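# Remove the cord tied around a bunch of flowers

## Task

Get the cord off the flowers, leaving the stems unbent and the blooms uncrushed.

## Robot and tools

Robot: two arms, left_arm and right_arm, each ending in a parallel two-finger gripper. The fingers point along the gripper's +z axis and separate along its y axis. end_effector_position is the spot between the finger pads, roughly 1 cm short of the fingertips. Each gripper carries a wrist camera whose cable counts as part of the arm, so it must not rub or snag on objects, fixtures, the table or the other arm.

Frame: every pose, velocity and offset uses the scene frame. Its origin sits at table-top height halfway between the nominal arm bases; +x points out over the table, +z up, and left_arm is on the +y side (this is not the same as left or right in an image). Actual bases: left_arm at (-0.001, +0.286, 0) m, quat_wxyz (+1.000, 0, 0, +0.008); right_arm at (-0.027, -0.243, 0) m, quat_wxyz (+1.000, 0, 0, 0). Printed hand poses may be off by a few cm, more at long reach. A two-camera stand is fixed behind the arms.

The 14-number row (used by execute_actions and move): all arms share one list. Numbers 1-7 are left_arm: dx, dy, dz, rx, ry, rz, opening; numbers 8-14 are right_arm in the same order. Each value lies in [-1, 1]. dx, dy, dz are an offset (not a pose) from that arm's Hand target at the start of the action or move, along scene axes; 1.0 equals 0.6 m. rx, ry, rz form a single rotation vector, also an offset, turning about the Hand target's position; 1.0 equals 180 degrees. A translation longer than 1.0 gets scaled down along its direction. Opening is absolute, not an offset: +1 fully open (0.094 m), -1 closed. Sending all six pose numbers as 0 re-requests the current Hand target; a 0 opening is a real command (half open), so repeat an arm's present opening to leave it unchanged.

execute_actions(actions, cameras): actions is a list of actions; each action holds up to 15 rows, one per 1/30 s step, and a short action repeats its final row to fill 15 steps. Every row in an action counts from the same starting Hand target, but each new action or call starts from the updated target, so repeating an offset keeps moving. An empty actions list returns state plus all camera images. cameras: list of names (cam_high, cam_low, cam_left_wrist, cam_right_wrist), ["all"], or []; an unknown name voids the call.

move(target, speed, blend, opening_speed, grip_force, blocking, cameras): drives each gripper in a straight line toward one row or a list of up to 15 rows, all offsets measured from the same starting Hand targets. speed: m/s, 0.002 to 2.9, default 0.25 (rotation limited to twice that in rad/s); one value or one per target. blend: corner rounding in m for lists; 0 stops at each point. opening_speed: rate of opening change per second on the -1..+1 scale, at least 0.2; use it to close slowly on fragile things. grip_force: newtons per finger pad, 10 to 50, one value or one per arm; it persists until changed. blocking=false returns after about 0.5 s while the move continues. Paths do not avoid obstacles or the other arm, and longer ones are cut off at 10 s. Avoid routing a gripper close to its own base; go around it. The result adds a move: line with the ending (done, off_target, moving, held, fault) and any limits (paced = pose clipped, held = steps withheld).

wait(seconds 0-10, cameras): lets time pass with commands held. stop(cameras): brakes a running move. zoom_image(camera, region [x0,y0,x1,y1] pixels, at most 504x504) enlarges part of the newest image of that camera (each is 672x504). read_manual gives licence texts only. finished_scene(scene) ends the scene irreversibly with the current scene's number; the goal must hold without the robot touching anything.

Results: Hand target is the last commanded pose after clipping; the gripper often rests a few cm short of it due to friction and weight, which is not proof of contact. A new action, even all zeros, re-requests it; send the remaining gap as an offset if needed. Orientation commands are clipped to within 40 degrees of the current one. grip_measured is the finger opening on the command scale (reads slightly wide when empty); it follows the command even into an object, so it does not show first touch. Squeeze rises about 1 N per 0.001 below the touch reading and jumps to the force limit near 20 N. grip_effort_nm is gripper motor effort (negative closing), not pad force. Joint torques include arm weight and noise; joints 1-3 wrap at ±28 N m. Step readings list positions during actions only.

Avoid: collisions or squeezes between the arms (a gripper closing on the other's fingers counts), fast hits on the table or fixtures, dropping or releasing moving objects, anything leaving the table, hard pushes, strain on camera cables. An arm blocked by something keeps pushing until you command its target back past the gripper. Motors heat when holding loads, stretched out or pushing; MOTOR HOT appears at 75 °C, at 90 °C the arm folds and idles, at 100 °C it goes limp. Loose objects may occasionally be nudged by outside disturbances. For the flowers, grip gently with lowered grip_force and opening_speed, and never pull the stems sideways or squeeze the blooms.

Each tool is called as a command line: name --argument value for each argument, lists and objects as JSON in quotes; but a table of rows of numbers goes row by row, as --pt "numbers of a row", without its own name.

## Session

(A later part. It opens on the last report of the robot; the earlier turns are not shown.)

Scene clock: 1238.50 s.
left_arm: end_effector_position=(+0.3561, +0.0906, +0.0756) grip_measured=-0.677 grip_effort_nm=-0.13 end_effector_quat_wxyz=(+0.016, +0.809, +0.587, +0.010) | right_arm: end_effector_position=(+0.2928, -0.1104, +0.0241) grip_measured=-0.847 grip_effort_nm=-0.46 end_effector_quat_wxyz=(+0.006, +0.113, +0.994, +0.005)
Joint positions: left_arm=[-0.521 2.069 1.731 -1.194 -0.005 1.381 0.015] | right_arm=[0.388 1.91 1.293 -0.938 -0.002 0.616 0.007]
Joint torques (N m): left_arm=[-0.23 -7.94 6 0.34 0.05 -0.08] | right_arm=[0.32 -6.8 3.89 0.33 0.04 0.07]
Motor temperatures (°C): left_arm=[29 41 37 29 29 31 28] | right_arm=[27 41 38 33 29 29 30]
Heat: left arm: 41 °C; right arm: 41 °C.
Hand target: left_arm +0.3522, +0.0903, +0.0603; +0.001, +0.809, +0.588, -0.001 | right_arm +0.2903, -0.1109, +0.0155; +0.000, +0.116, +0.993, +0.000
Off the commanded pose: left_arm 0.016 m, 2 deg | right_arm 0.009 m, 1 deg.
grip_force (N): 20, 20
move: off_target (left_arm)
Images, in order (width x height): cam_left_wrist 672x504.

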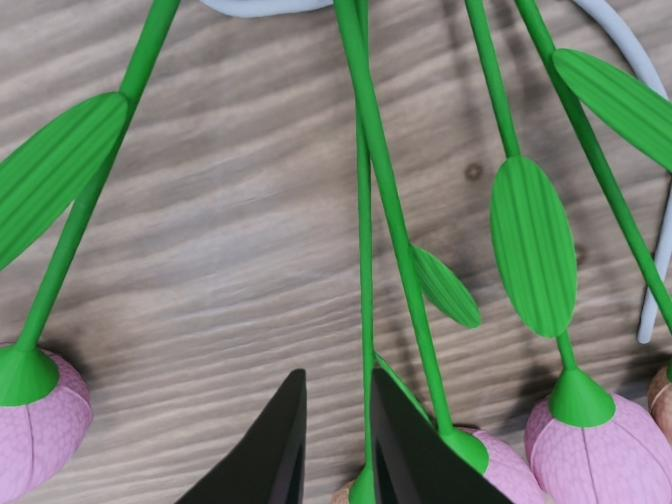

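move --pt "-0.012 0.004 -0.05 0 0 0 -0.68 0.0 0.0 0 0 0 0 -1" --pt "-0.012 0.004 -0.085 0 0 0 -0.68 0.0 0.0 0 0 0 0 -1" --speed '[0.1, 0.04]' --cameras '["cam_left_wrist"]'

Scene clock: 1250.40 s.
left_arm: end_effector_position=(+0.3516, +0.0931, +0.0253) grip_measured=-0.677 grip_effort_nm=-0.13 end_effector_quat_wxyz=(+0.017, +0.808, +0.588, +0.011) | right_arm: end_effector_position=(+0.2928, -0.1104, +0.0241) grip_measured=-0.847 grip_effort_nm=-0.46 end_effector_quat_wxyz=(+0.006, +0.113, +0.994, +0.005)
Joint positions: left_arm=[-0.521 2.086 1.553 -0.998 -0.005 1.378 0.015] | right_arm=[0.388 1.91 1.293 -0.938 -0.002 0.616 0.007]
Joint torques (N m): left_arm=[-0.54 -7.75 5.67 0.36 0.06 -0.08] | right_arm=[0.16 -6.8 3.7 0.31 0.02 0.07]
Heat: left arm: 41 °C; right arm: 41 °C.
Hand target: left_arm +0.3450, +0.0927, +0.0093; +0.001, +0.809, +0.588, -0.001 | right_arm +0.2903, -0.1109, +0.0155; +0.000, +0.116, +0.993, +0.000
Off the commanded pose: left_arm 0.017 m, 2 deg | right_arm 0.009 m, 1 deg.
grip_force (N): 20, 20
move: off_target (left_arm)
Images, in order (width x height): cam_left_wrist 672x504.

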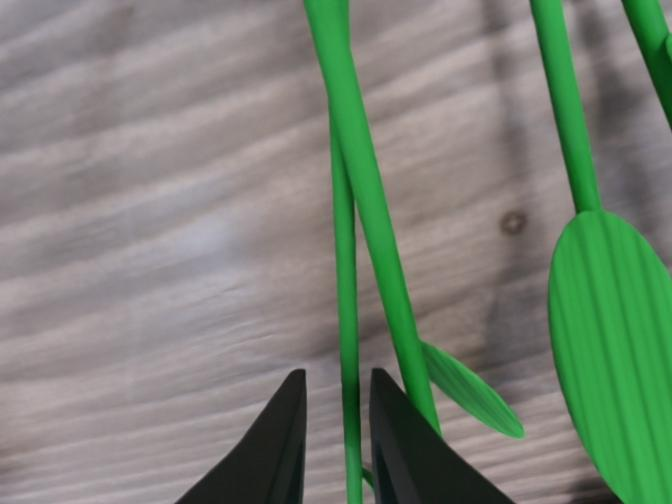

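move --pt "0 0 0 0 0 0 -1 0.0 0.0 0 0 0 0 -1" --speed '[0.1]' --opening_speed 0.4 --cameras '["cam_left_wrist", "cam_high"]'

Scene clock: 1257.20 s.
left_arm: end_effector_position=(+0.3519, +0.0930, +0.0253) grip_measured=-0.931 grip_effort_nm=-0.43 end_effector_quat_wxyz=(+0.018, +0.808, +0.589, +0.011) | right_arm: end_effector_position=(+0.2928, -0.1104, +0.0241) grip_measured=-0.847 grip_effort_nm=-0.46 end_effector_quat_wxyz=(+0.006, +0.113, +0.994, +0.005)
Joint positions: left_arm=[-0.521 2.086 1.553 -0.997 -0.005 1.376 0.003] | right_arm=[0.388 1.91 1.293 -0.938 -0.002 0.616 0.007]
Joint torques (N m): left_arm=[-0.54 -7.75 5.68 0.35 0.06 -0.06] | right_arm=[0.13 -6.76 3.64 0.33 0.02 0.07]
Heat: left arm: 41 °C; right arm: 40 °C.
Hand target: left_arm +0.3451, +0.0927, +0.0093; +0.001, +0.809, +0.588, -0.001 | right_arm +0.2903, -0.1109, +0.0155; +0.000, +0.116, +0.993, +0.000
Off the commanded pose: left_arm 0.017 m, 2 deg | right_arm 0.009 m, 1 deg.
grip_force (N): 20, 20
move: off_target (left_arm)
Images, in order (width x height): cam_high 672x504, cam_left_wrist 672x504.

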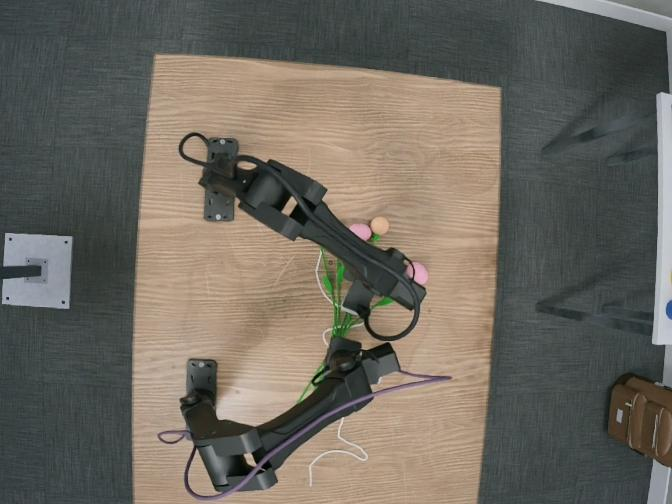

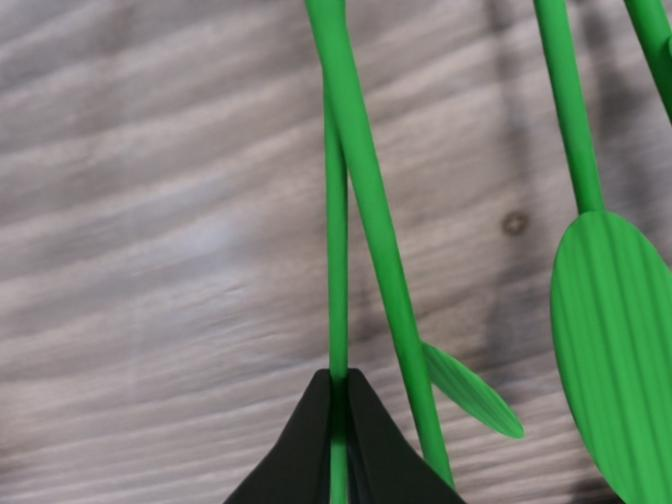

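move --pt "0.041 0.127 0.017 0 0 0 -1 0.0 0.0 0 0 0 0 -1" --speed '[0.05]' --cameras '["all"]'

zoom_image --camera "cam_high" --region '[270, 190, 450, 440]'

Scene clock: 1266.27 s.
left_arm: end_effector_position=(+0.3769, +0.1646, +0.0213) grip_measured=-0.932 grip_effort_nm=-0.45 end_effector_quat_wxyz=(+0.009, +0.806, +0.592, +0.009) | right_arm: end_effector_position=(+0.2929, -0.1103, +0.0241) grip_measured=-0.847 grip_effort_nm=-0.46 end_effector_quat_wxyz=(+0.007, +0.113, +0.994, +0.005)
Joint positions: left_arm=[-0.331 2.086 1.537 -0.997 -0.005 1.559 0.003] | right_arm=[0.388 1.91 1.293 -0.937 -0.002 0.616 0.007]
Joint torques (N m): left_arm=[0.76 -10.78 5.48 0.1 0.06 0.18] | right_arm=[0.13 -6.83 3.84 0.32 0.05 0.06]
Heat: left arm: 42 °C; right arm: 40 °C.
Hand target: left_arm +0.3697, +0.1689, +0.0195; +0.001, +0.809, +0.588, -0.001 | right_arm +0.2903, -0.1109, +0.0155; +0.000, +0.116, +0.993, +0.000
Off the commanded pose: left_arm 0.009 m, 2 deg | right_arm 0.009 m, 1 deg.
grip_force (N): 20, 20
move: done

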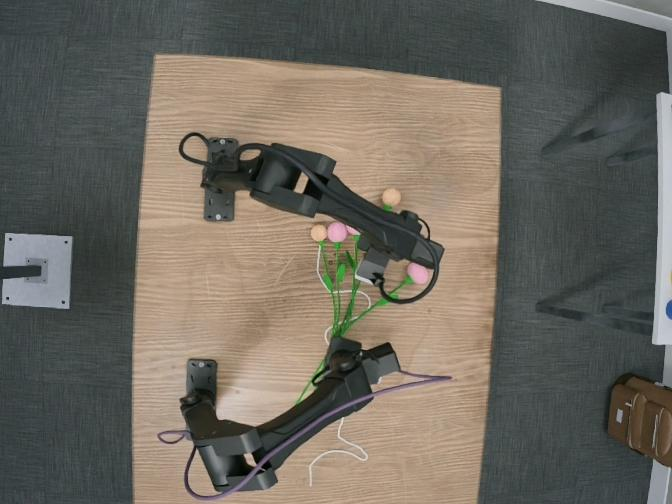

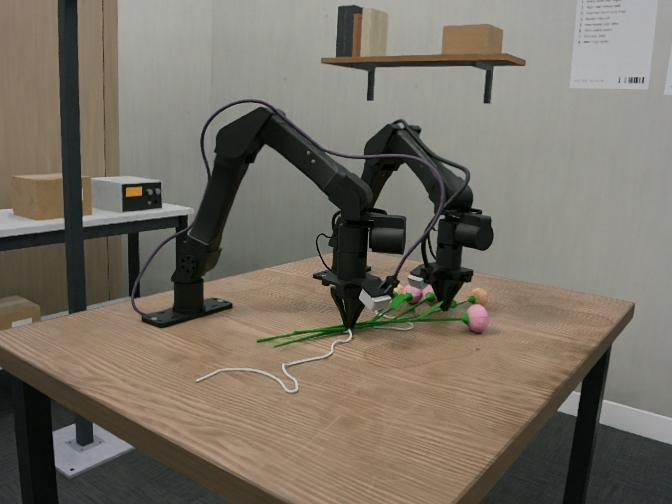

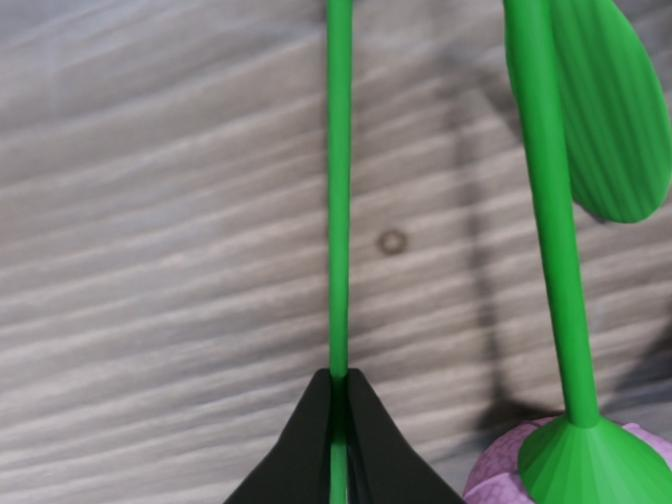

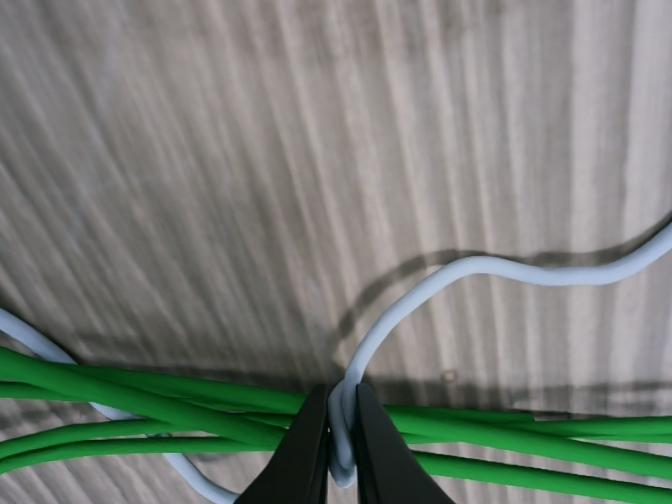

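Scaled by 2.016.

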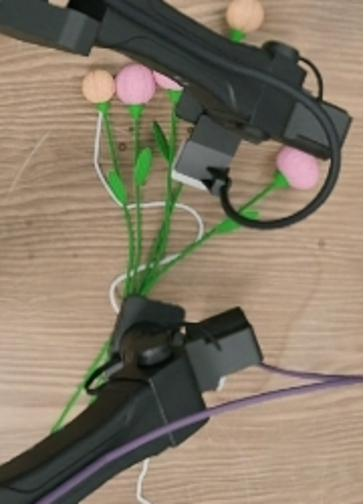

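move --pt "0.0875 0.27 0.01 0 0 0 -1 0.0 0.0 0 0 0 0 -1" --speed '[0.08]' --cameras '["all"]'

zoom_image --camera "cam_high" --region '[270, 110, 450, 440]'

Scene clock: 1277.43 s.
left_arm: end_effector_position=(+0.4226, +0.3314, +0.0339) grip_measured=-0.932 grip_effort_nm=-0.46 end_effector_quat_wxyz=(+0.006, +0.804, +0.594, +0.015) | right_arm: end_effector_position=(+0.2929, -0.1103, +0.0241) grip_measured=-0.847 grip_effort_nm=-0.46 end_effector_quat_wxyz=(+0.007, +0.113, +0.994, +0.005)
Joint positions: left_arm=[0.087 2.178 1.733 -1.094 -0.005 1.971 0.003] | right_arm=[0.388 1.91 1.293 -0.937 -0.002 0.616 0.007]
Joint torques (N m): left_arm=[0.17 -8.25 9.62 0.07 0.06 0.15] | right_arm=[0.21 -6.82 3.67 0.29 0.01 0.07]
Heat: left arm: 43 °C; right arm: 40 °C.
Hand target: left_arm +0.4221, +0.3309, +0.0255; +0.001, +0.809, +0.588, -0.001 | right_arm +0.2903, -0.1109, +0.0155; +0.000, +0.116, +0.993, +0.000
Off the commanded pose: left_arm 0.008 m, 2 deg | right_arm 0.009 m, 1 deg.
grip_force (N): 20, 20
move: done

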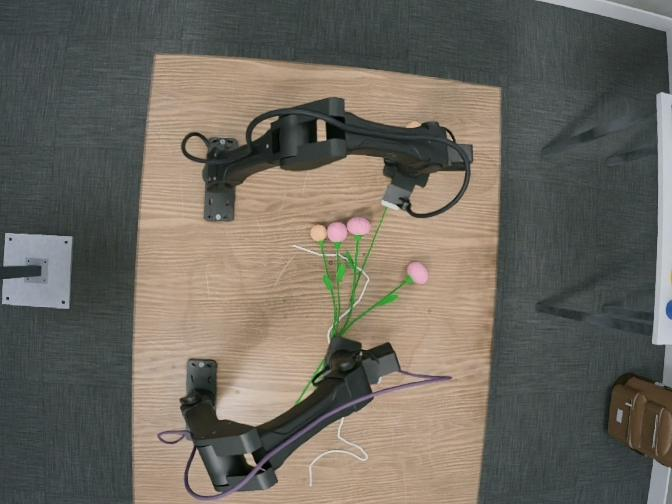

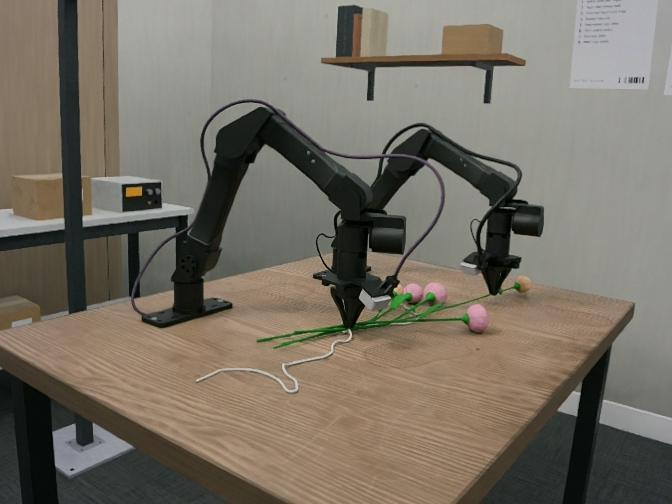

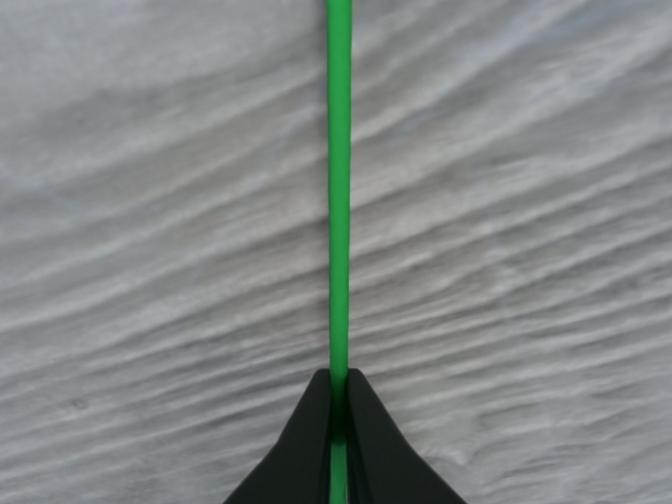

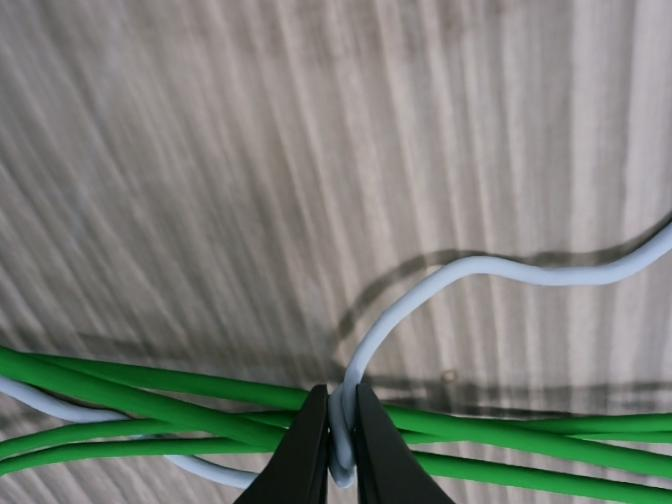

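Scaled by 1.527.

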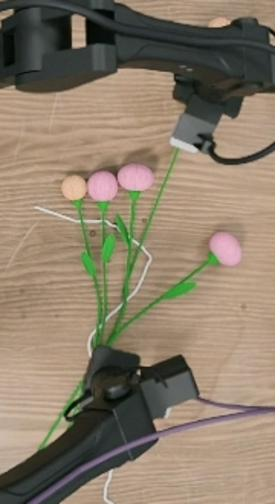

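move --pt "0.03 0.08 -0.02 0 0 0 -1 0.0 0.0 0 0 0 0 -1" --pt "0.03 0.08 -0.02 0 0 0 -0.5 0.0 0.0 0 0 0 0 -1" --pt "0.03 0.08 0.1 0 0 0 -0.5 0.0 0.0 0 0 0 0 -1" --pt "0.03 0.08 0.1 0 0 0 -0.5 -0.013 -0.058 0 0 0 0 -1" --speed '[0.08,0.1,0.1,0.05]' --opening_speed 1 --cameras '["all"]'

zoom_image --camera "cam_high" --region '[270, 110, 450, 440]'

Scene clock: 1299.00 s.
left_arm: end_effector_position=(+0.4413, +0.3790, +0.0910) grip_measured=-0.503 grip_effort_nm=0.17 end_effector_quat_wxyz=(+0.003, +0.805, +0.594, +0.013) | right_arm: end_effector_position=(+0.2848, -0.1408, +0.0128) grip_measured=-0.848 grip_effort_nm=-0.46 end_effector_quat_wxyz=(-0.007, +0.118, +0.993, +0.003)
Joint positions: left_arm=[0.188 2.291 2.148 -1.401 -0.005 2.074 0.023] | right_arm=[0.306 1.887 1.213 -0.907 -0.012 0.544 0.007]
Joint torques (N m): left_arm=[0.32 -9.99 9.35 0.02 0.06 0.15] | right_arm=[-0.4 -10.02 2.62 0.21 0.12 -0.04]
Heat: left arm: 41 °C; right arm: 40 °C.
Hand target: left_arm +0.4401, +0.3790, +0.0855; +0.001, +0.809, +0.588, -0.001 | right_arm +0.2825, -0.1457, +0.0156; +0.000, +0.116, +0.993, +0.000
Off the commanded pose: left_arm 0.006 m, 2 deg | right_arm 0.006 m, 1 deg.
grip_force (N): 20, 20
move: done; target 2's new opening was sent with left_arm's hand 0.011 m and 2 deg from that target

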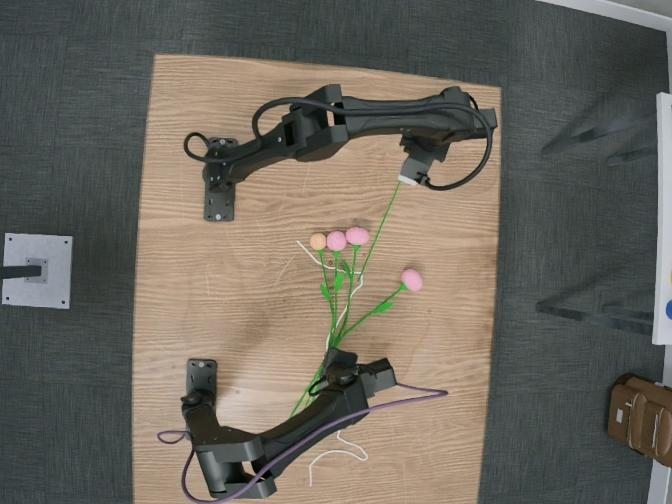

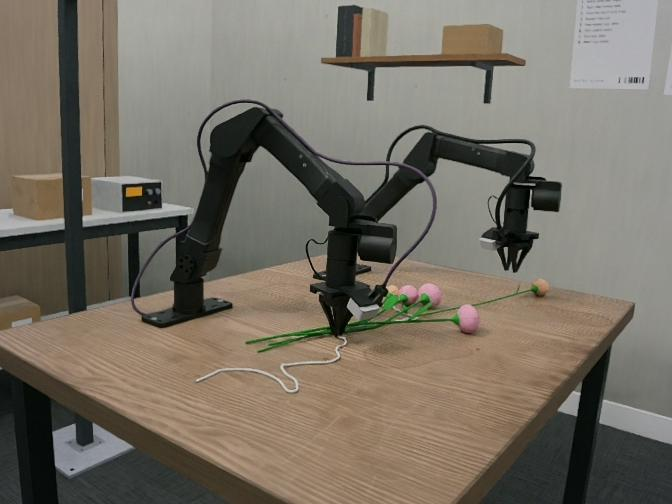

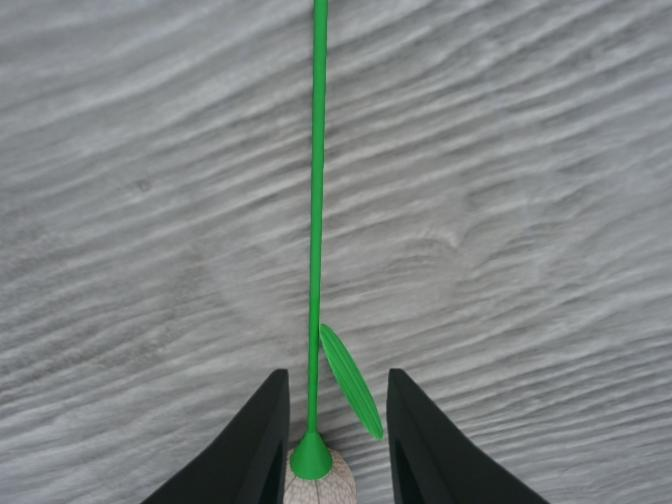

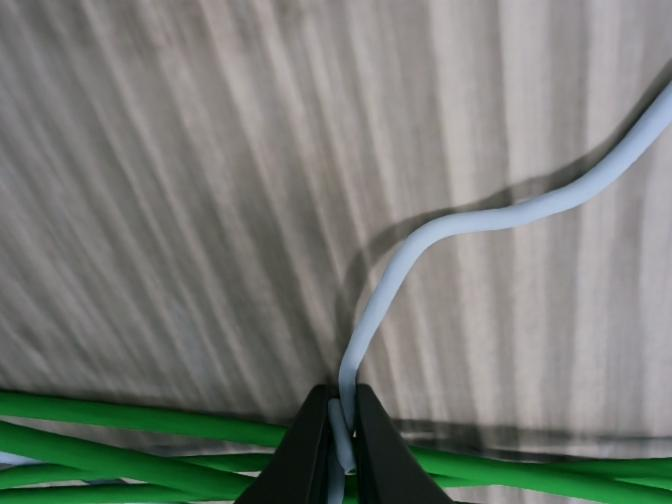

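Scaled by 1.527.

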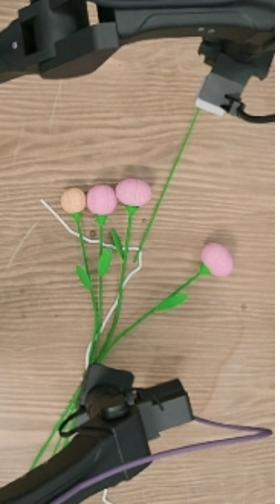

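move --pt "0 0 0 0 0 0 -0.5 0 0 0.025 0 0 0 -1" --pt "0 0 0 0 0 0 -0.5 -0.013 -0.058 0.025 0 0 0 -1" --speed '[0.05,0.05]' --cameras '["all"]'

zoom_image --camera "cam_high" --region '[270, 110, 450, 440]'

Scene clock: 1345.47 s.
left_arm: end_effector_position=(+0.4413, +0.3790, +0.0910) grip_measured=-0.503 grip_effort_nm=0.18 end_effector_quat_wxyz=(+0.003, +0.805, +0.594, +0.013) | right_arm: end_effector_position=(+0.2735, -0.1775, +0.0211) grip_measured=-0.848 grip_effort_nm=-0.46 end_effector_quat_wxyz=(-0.018, +0.119, +0.993, +0.000)
Joint positions: left_arm=[0.188 2.291 2.148 -1.401 -0.005 2.074 0.023] | right_arm=[0.204 1.824 1.164 -0.946 -0.011 0.443 0.007]
Joint torques (N m): left_arm=[0.32 -9.98 9.35 0.03 0.06 0.15] | right_arm=[-0.36 -10.71 3.56 0.17 0.14 -0.09]
Heat: left arm: 43 °C; right arm: 42 °C.
Hand target: left_arm +0.4401, +0.3790, +0.0855; +0.001, +0.809, +0.588, -0.001 | right_arm +0.2748, -0.1804, +0.0306; +0.000, +0.116, +0.993, +0.000
Off the commanded pose: left_arm 0.006 m, 2 deg | right_arm 0.010 m, 2 deg.
grip_force (N): 20, 20
move: done

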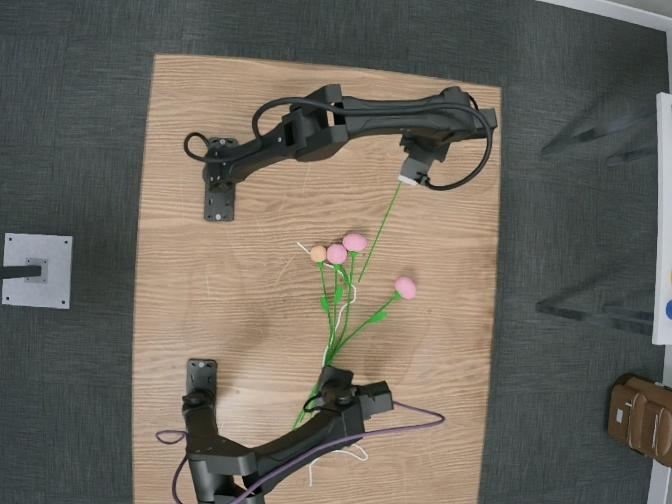

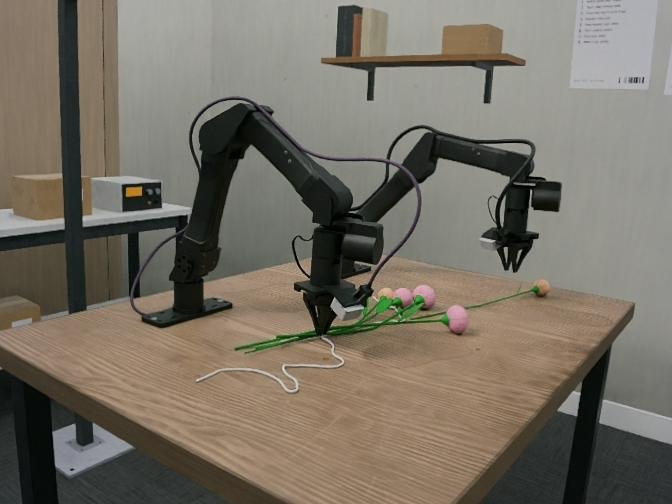

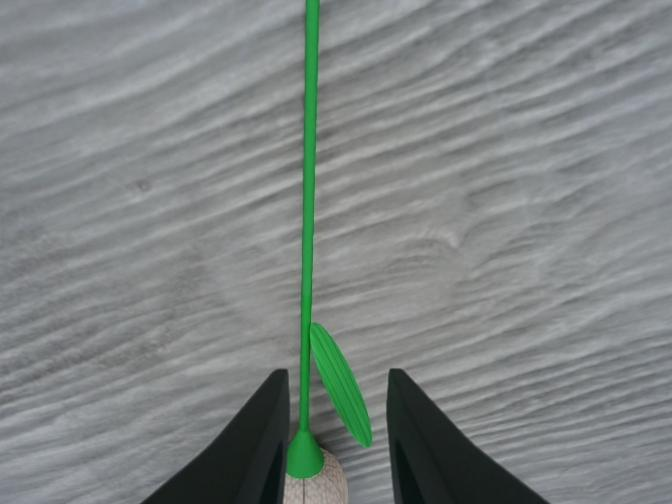

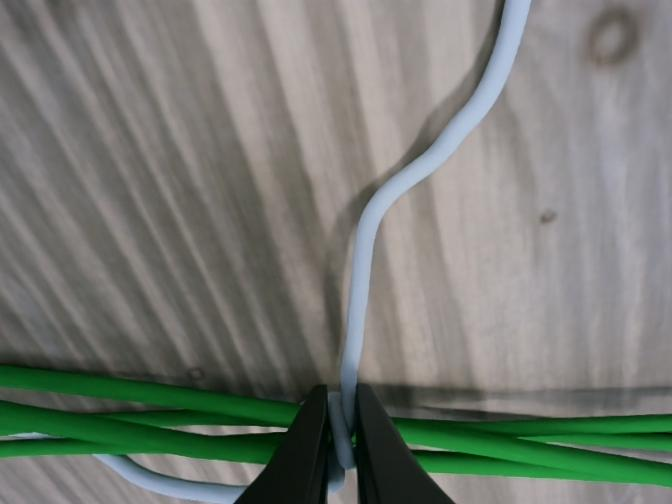

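Scaled by 1.527.

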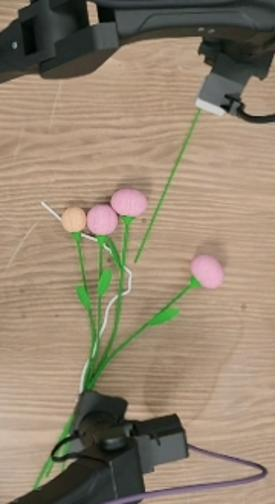

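move --pt "0.0 0.0 -0.11 0 0 0 -0.5 0.0 0.0 0 0 0 0 -1" --pt "0.0 0.0 -0.11 0 0 0 -1 0.0 0.0 0 0 0 0 -1" --speed '[0.08,0.1]' --opening_speed 0.5 --cameras '["cam_left_wrist"]'

Scene clock: 1437.70 s.
left_arm: end_effector_position=(+0.4465, +0.3801, +0.0390) grip_measured=-0.997 grip_effort_nm=-0.15 end_effector_quat_wxyz=(+0.008, +0.805, +0.593, +0.023) | right_arm: end_effector_position=(+0.2735, -0.1775, +0.0211) grip_measured=-0.848 grip_effort_nm=-0.46 end_effector_quat_wxyz=(-0.018, +0.119, +0.993, +0.000)
Joint positions: left_arm=[0.188 2.291 1.94 -1.171 -0.005 2.074 0] | right_arm=[0.204 1.824 1.164 -0.946 -0.011 0.442 0.007]
Joint torques (N m): left_arm=[0.32 -9.2 6 0.29 0.07 0.15] | right_arm=[-0.24 -10.96 3.67 0.13 0.11 -0.05]
Motor temperatures (°C): left_arm=[29 44 40 29 29 31 28] | right_arm=[27 49 37 33 29 29 30]
Heat: left arm: 44 °C; right arm: 49 °C.
Hand target: left_arm +0.4401, +0.3790, +0.0196; +0.001, +0.809, +0.588, -0.001 | right_arm +0.2748, -0.1804, +0.0306; +0.000, +0.116, +0.993, +0.000
Off the commanded pose: left_arm 0.021 m, 3 deg | right_arm 0.010 m, 2 deg.
grip_force (N): 20, 20
move: off_target (left_arm); target 2's new opening was sent with left_arm's hand 0.020 m and 3 deg from that target
Images, in order (width x height): cam_left_wrist 672x504.

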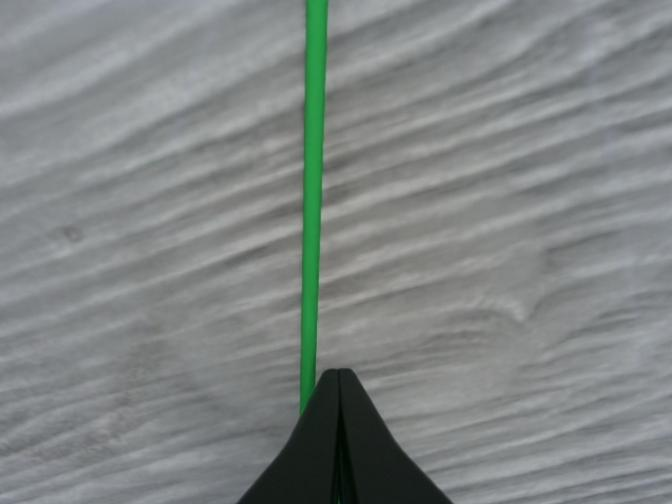

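move --pt "0.0 0.0 0.05 0 0 0 -1 0.0 0.0 0 0 0 0 -1" --pt "0.0 0.0 0.05 0 0 0 -0.5 0.0 0.0 0 0 0 0 -1" --pt "0.018 -0.006 0.03 0 0 0 -0.5 0.0 0.0 0 0 0 0 -1" --pt "0.018 -0.006 -0.03 0 0 0 -0.5 0.0 0.0 0 0 0 0 -1" --speed '[0.08,0.1,0.08,0.05]' --opening_speed 1 --cameras '["cam_left_wrist"]'

Scene clock: 1454.40 s.
left_arm: end_effector_position=(+0.4567, +0.3822, +0.0221) grip_measured=-0.503 grip_effort_nm=0.18 end_effector_quat_wxyz=(+0.008, +0.805, +0.593, +0.024) | right_arm: end_effector_position=(+0.2735, -0.1775, +0.0211) grip_measured=-0.848 grip_effort_nm=-0.46 end_effector_quat_wxyz=(-0.018, +0.119, +0.993, +0.000)
Joint positions: left_arm=[0.188 2.348 1.971 -1.144 -0.005 2.075 0.023] | right_arm=[0.204 1.824 1.164 -0.946 -0.011 0.442 0.007]
Joint torques (N m): left_arm=[-0.85 -9.44 6 0.28 0.05 0.02] | right_arm=[-0.17 -10.89 3.54 0.16 0.1 -0.09]
Heat: left arm: 44 °C; right arm: 49 °C.
Hand target: left_arm +0.4508, +0.3754, +0.0015; +0.001, +0.809, +0.588, -0.001 | right_arm +0.2748, -0.1804, +0.0306; +0.000, +0.116, +0.993, +0.000
Off the commanded pose: left_arm 0.022 m, 3 deg | right_arm 0.010 m, 2 deg.
grip_force (N): 20, 20
move: off_target (left_arm)
Images, in order (width x height): cam_left_wrist 672x504.

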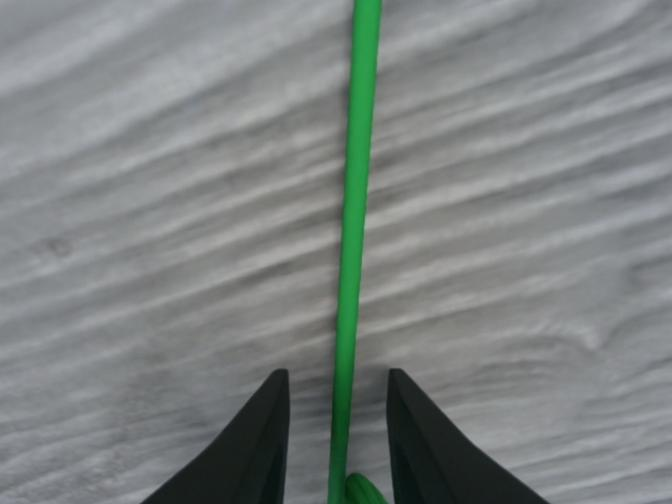

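move --pt "0.0 0.0 0.0 0 0 0 -1 0.0 0.0 0 0 0 0 -1" --pt "0.05 0.1 0.04 0 0 0 -1 0.0 0.0 0 0 0 0 -1" --pt "0.08 0.15 0.04 0 0 0 -1 0.0 0.0 0 0 0 0 -1" --pt "0.08 0.15 0.015 0 0 0 -1 0.0 0.0 0 0 0 0 -1" --pt "0.08 0.15 0.015 0 0 0 -0.5 0.0 0.0 0 0 0 0 -1" --pt "0.08 0.15 0.15 0 0 0 -0.5 0.0 0.0 0 0 0 0 -1" --speed '[0.08,0.1,0.1,0.05,0.1,0.1]' --opening_speed 1 --cameras '["cam_left_wrist","cam_high"]'

Scene clock: 1481.60 s.
left_arm: end_effector_position=(+0.4986, +0.4647, +0.0639) grip_measured=-0.503 grip_effort_nm=0.18 end_effector_quat_wxyz=(+0.009, +0.768, +0.637, +0.065) | right_arm: end_effector_position=(+0.2735, -0.1775, +0.0211) grip_measured=-0.848 grip_effort_nm=-0.46 end_effector_quat_wxyz=(-0.018, +0.119, +0.993, +0.000)
Joint positions: left_arm=[0.316 2.729 2.845 -1.558 -0.03 2.09 0.023] | right_arm=[0.204 1.824 1.164 -0.946 -0.011 0.442 0.007]
Joint torques (N m): left_arm=[0.01 -17.94 9.13 0.22 -0.04 0.15] | right_arm=[-0.25 -10.74 3.55 0.14 0.09 -0.06]
Heat: left arm: 46 °C; right arm: 49 °C.
Hand target: left_arm +0.4989, +0.4654, +0.0915; +0.001, +0.809, +0.588, -0.001 | right_arm +0.2748, -0.1804, +0.0306; +0.000, +0.116, +0.993, +0.000
Off the commanded pose: left_arm 0.028 m, 11 deg | right_arm 0.010 m, 2 deg.
elbow stopped short (left arm): the move would have taken joint 3 (elbow) straighter than the controller allows.
joint sent to its limit (left arm) — joint 6 (wrist roll), upper limit. The joint targets are off in orientation, not in position.
grip_force (N): 20, 20
move: off_target (left_arm); target 5's new opening was sent with left_arm's hand 0.017 m and 9 deg from that target
Images, in order (width x height): cam_high 672x504, cam_left_wrist 672x504.

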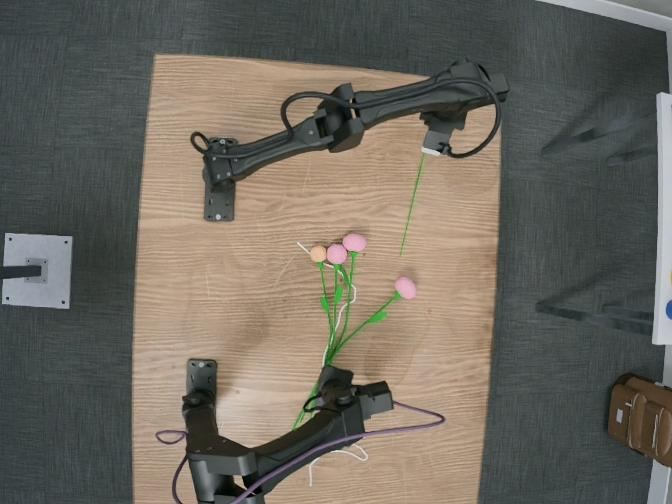

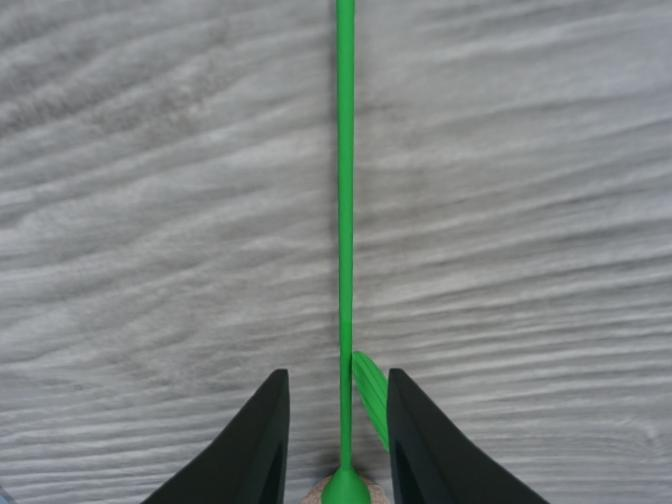

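move --pt "-0.05 0.0 0.15 0 0 0.0 -0.5 -0.1 0.05 0 0 0 0 -1" --pt "-0.4 -0.05 0.2 0 0 0.556 0.5 -0.1 0.37 0 0 0 0 -1" --speed '[0.12,0.15]' --cameras '["cam_high"]'

Scene clock: 1508.37 s.
left_arm: end_effector_position=(+0.2659, +0.4389, +0.2056) grip_measured=+0.497 grip_effort_nm=0.18 end_effector_quat_wxyz=(+0.022, +0.076, +0.997, +0.021) | right_arm: end_effector_position=(+0.2091, +0.0354, +0.0287) grip_measured=-0.848 grip_effort_nm=-0.46 end_effector_quat_wxyz=(-0.007, +0.114, +0.993, -0.001)
Joint positions: left_arm=[0.496 1.692 1.754 -1.574 -0.011 0.665 0.07] | right_arm=[0.859 1.993 1.43 -1.017 -0.01 1.088 0.007]
Joint torques (N m): left_arm=[0.68 -9.55 5.57 0.23 0.09 -0.1] | right_arm=[0.36 -7.46 8.36 0.05 0.1 0.1]
Motor temperatures (°C): left_arm=[29 53 38 29 29 31 28] | right_arm=[27 48 37 33 29 29 30]
Heat: left arm: 53 °C; right arm: 48 °C.
Hand target: left_arm +0.2589, +0.4353, +0.2114; +0.001, +0.069, +0.998, +0.000 | right_arm +0.2149, +0.0416, +0.0307; +0.000, +0.116, +0.993, +0.000
Off the commanded pose: left_arm 0.010 m, 3 deg | right_arm 0.009 m, 1 deg.
joint sent to its limit (left arm) — joint 4 (wrist pitch), lower limit. The joint targets are off in orientation, not in position.
grip_force (N): 20, 20
move: off_target (left_arm); target 2's new opening was sent with left_arm's hand 0.010 m and 3 deg from that target
Images, in order (width x height): cam_high 672x504.

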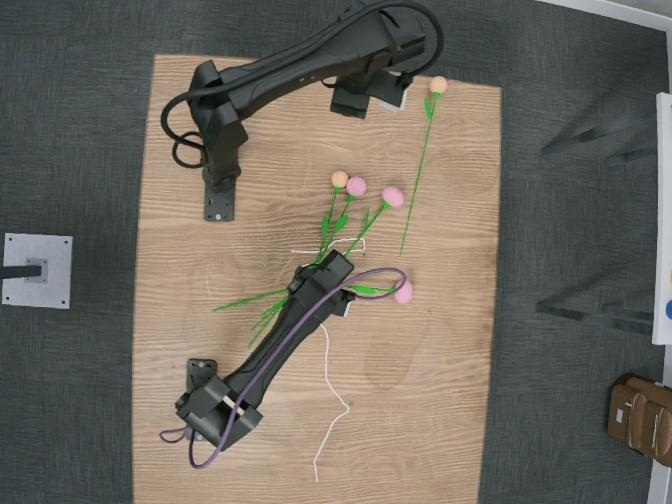

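execute_actions --actions '[]' --cameras '["cam_right_wrist","cam_low"]'

zoom_image --camera "cam_right_wrist" --region '[220, 330, 460, 504]'

Scene clock: 1515.83 s.
left_arm: end_effector_position=(+0.2659, +0.4389, +0.2056) grip_measured=+0.497 grip_effort_nm=0.18 end_effector_quat_wxyz=(+0.022, +0.076, +0.997, +0.021) | right_arm: end_effector_position=(+0.2091, +0.0354, +0.0287) grip_measured=-0.848 grip_effort_nm=-0.46 end_effector_quat_wxyz=(-0.007, +0.114, +0.993, -0.001)
Joint positions: left_arm=[0.496 1.692 1.754 -1.574 -0.011 0.665 0.07] | right_arm=[0.859 1.993 1.43 -1.017 -0.01 1.088 0.007]
Joint velocities: within noise
Joint torques (N m): left_arm=[0.69 -9.55 5.57 0.23 0.1 -0.1] | right_arm=[0.27 -7.49 8.25 0.09 0.08 0.07]
Motor temperatures (°C): left_arm=[29 52 38 29 29 31 28] | right_arm=[27 46 38 33 29 29 30]
Heat: left arm: 52 °C; right arm: 46 °C.
Hand target: left_arm +0.2589, +0.4353, +0.2114; +0.001, +0.069, +0.998, +0.000 | right_arm +0.2149, +0.0416, +0.0307; +0.000, +0.116, +0.993, +0.000
Tool commands: left_gripper/opening=+0.5 right_gripper/opening=-1.0
Off the commanded pose: left_arm 0.010 m, 3 deg | right_arm 0.009 m, 1 deg.
grip_force (N): 20, 20
Images, in order (width x height): cam_low 672x504, cam_right_wrist 672x504.

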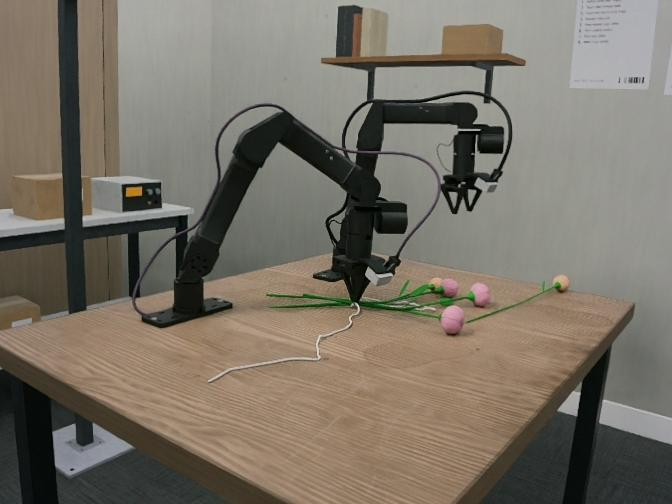

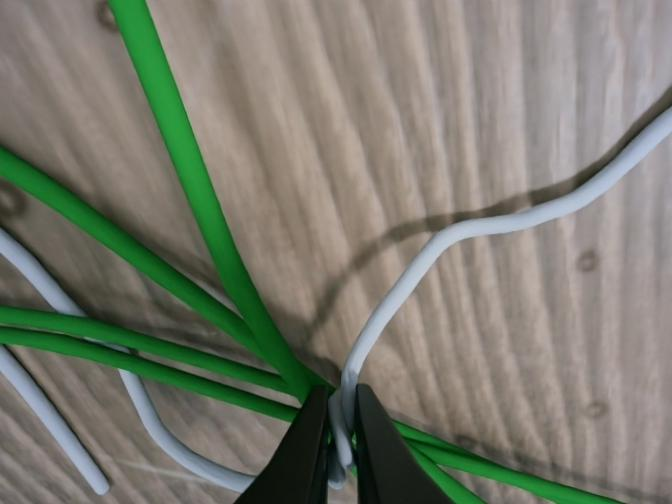

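Scaled by 2.100.

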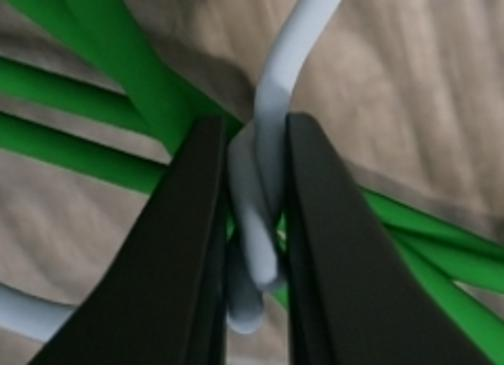

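move --pt "0 0 0 0 0 0 0.5 -0.16 -0.1 0.0 0 0 0 -1" --speed '[0.06]' --cameras '["cam_high","cam_right_wrist"]'

Scene clock: 1526.03 s.
left_arm: end_effector_position=(+0.2659, +0.4389, +0.2056) grip_measured=+0.497 grip_effort_nm=0.17 end_effector_quat_wxyz=(+0.022, +0.076, +0.997, +0.021) | right_arm: end_effector_position=(+0.1181, -0.0182, +0.0248) grip_measured=-0.848 grip_effort_nm=-0.46 end_effector_quat_wxyz=(-0.011, +0.114, +0.993, -0.011)
Joint positions: left_arm=[0.496 1.692 1.754 -1.574 -0.011 0.665 0.07] | right_arm=[0.986 1.67 0.996 -0.926 -0.01 1.214 0.007]
Joint torques (N m): left_arm=[0.68 -9.55 5.57 0.23 0.09 -0.11] | right_arm=[0.35 -8.91 3.62 0.2 0.08 0.06]
Heat: left arm: 50 °C; right arm: 45 °C.
Hand target: left_arm +0.2589, +0.4353, +0.2114; +0.001, +0.069, +0.998, +0.000 | right_arm +0.1189, -0.0184, +0.0308; +0.000, +0.116, +0.993, +0.000
Off the commanded pose: left_arm 0.010 m, 3 deg | right_arm 0.006 m, 2 deg.
joint sent to its limit (left arm) — joint 4 (wrist pitch), lower limit. The joint targets are off in orientation, not in position.
grip_force (N): 20, 20
move: off_target (left_arm)
Images, in order (width x height): cam_high 672x504, cam_right_wrist 672x504.

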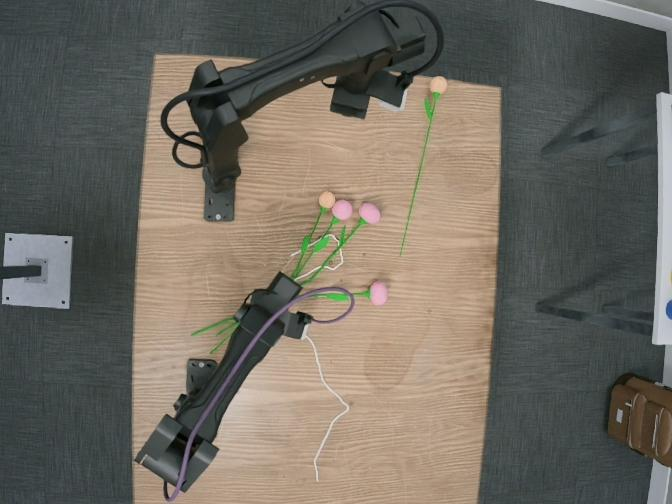

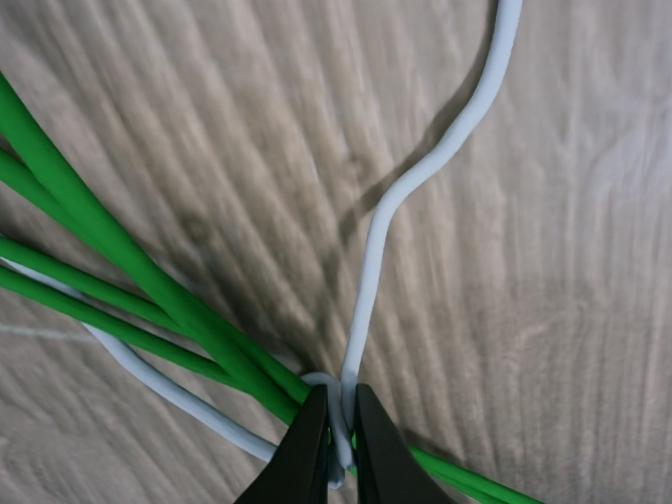

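move --pt "-0.0615 -0.58 -0.152 0 0 0.294 0.8 0 0 0.0 0 0 0 -1" --speed '[0.2]' --cameras '["cam_high","cam_left_wrist"]'

Scene clock: 1642.87 s.
left_arm: end_effector_position=(+0.2155, +0.1145, +0.1246) grip_measured=+0.797 grip_effort_nm=0.17 end_effector_quat_wxyz=(-0.010, -0.314, +0.949, +0.004) | right_arm: end_effector_position=(+0.1182, -0.0181, +0.0248) grip_measured=-0.848 grip_effort_nm=-0.46 end_effector_quat_wxyz=(-0.011, +0.115, +0.993, -0.011)
Joint positions: left_arm=[-0.682 1.6 1.331 -1.318 0.012 -1.306 0.084] | right_arm=[0.986 1.67 0.996 -0.926 -0.01 1.217 0.007]
Joint torques (N m): left_arm=[0.68 -6.48 7.04 0.11 -0.09 0.03] | right_arm=[0.24 -8.91 3.51 0.17 0.1 0.06]
Motor temperatures (°C): left_arm=[29 47 38 29 29 31 28] | right_arm=[27 46 36 33 29 29 30]
Heat: left arm: 47 °C; right arm: 46 °C.
Hand target: left_arm +0.2162, +0.1185, +0.1255; -0.007, -0.315, +0.949, +0.007 (not the last commanded pose) | right_arm +0.1189, -0.0184, +0.0308; +0.000, +0.116, +0.993, +0.000
Off the commanded pose: left_arm 0.028 m, 8 deg | right_arm 0.006 m, 2 deg.
grip_force (N): 20, 20
move: held (left_arm; a check stopped the path); limits=held
pose unreachable (left arm): on one or more control steps of this call, first in action 0 (counted from 0), this arm could not follow its commanded pose, so it was not sent that pose on those steps. It may still have moved: this result reports where it is.
cause: moving toward the commanded pose would bring a part of the arm too close to another arm (this arm's fingers and the right arm's wrist (the part past joint 4), 17 mm apart when this arm was first held).
Images, in order (width x height): cam_high 672x504, cam_left_wrist 672x504.

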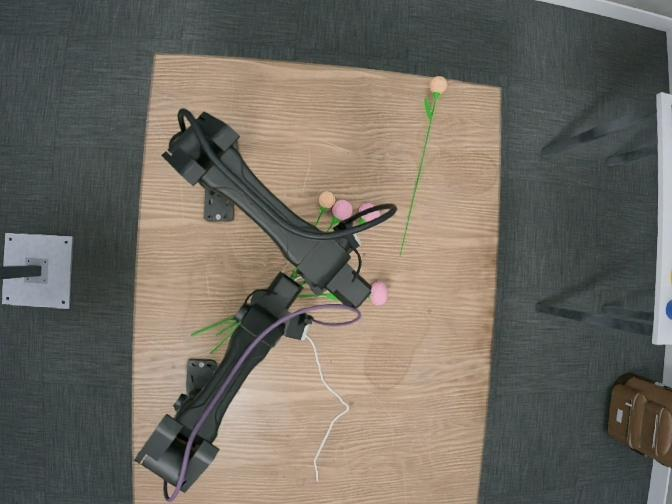

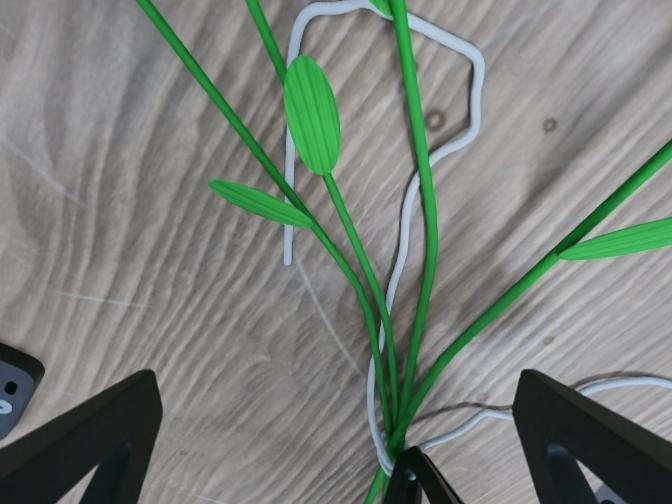

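move --pt "0.14 0.35 0.13 0 0 0.0 0.8 0 0 0.0 0 0 0 -1" --pt "0.14 0.35 0.13 0 0 0.0 0.8 0.3 0.2 0.0 0 0 0 -1" --speed '[0.2, 0.1]' --cameras '["cam_high","cam_right_wrist"]'

Scene clock: 1698.10 s.
left_arm: end_effector_position=(+0.2971, +0.3264, +0.2038) grip_measured=+0.797 grip_effort_nm=0.17 end_effector_quat_wxyz=(+0.026, -0.320, +0.947, -0.004) | right_arm: end_effector_position=(+0.2930, +0.1007, +0.0324) grip_measured=-0.848 grip_effort_nm=-0.46 end_effector_quat_wxyz=(-0.004, +0.118, +0.993, +0.003)
Joint positions: left_arm=[0.116 1.669 1.721 -1.571 -0.001 -0.52 0.084] | right_arm=[0.814 2.416 2.133 -1.287 -0.01 1.052 0.007]
Joint torques (N m): left_arm=[-0.05 -4.64 9.26 0.19 -0.11 0.08] | right_arm=[-0.29 -10.22 8.61 0.09 0.09 -0.06]
Motor temperatures (°C): left_arm=[29 42 37 29 29 31 28] | right_arm=[27 45 37 33 29 29 30]
Heat: left arm: 42 °C; right arm: 45 °C.
Hand target: left_arm +0.3002, +0.3285, +0.2035; -0.007, -0.315, +0.949, +0.007 | right_arm +0.2988, +0.1016, +0.0307; +0.000, +0.116, +0.993, +0.000
Off the commanded pose: left_arm 0.004 m, 4 deg | right_arm 0.006 m, 1 deg.
joint sent to its limit (left arm) — joint 4 (wrist pitch), lower limit. The joint targets are off in orientation, not in position.
grip_force (N): 20, 20
move: off_target (left_arm)
Images, in order (width x height): cam_high 672x504, cam_right_wrist 672x504.

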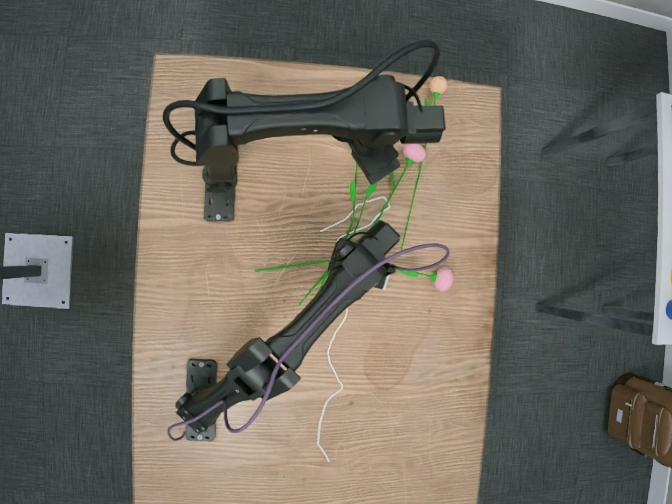

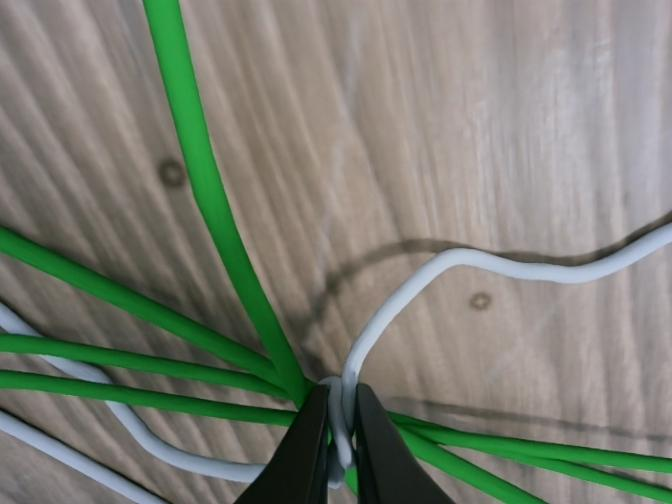

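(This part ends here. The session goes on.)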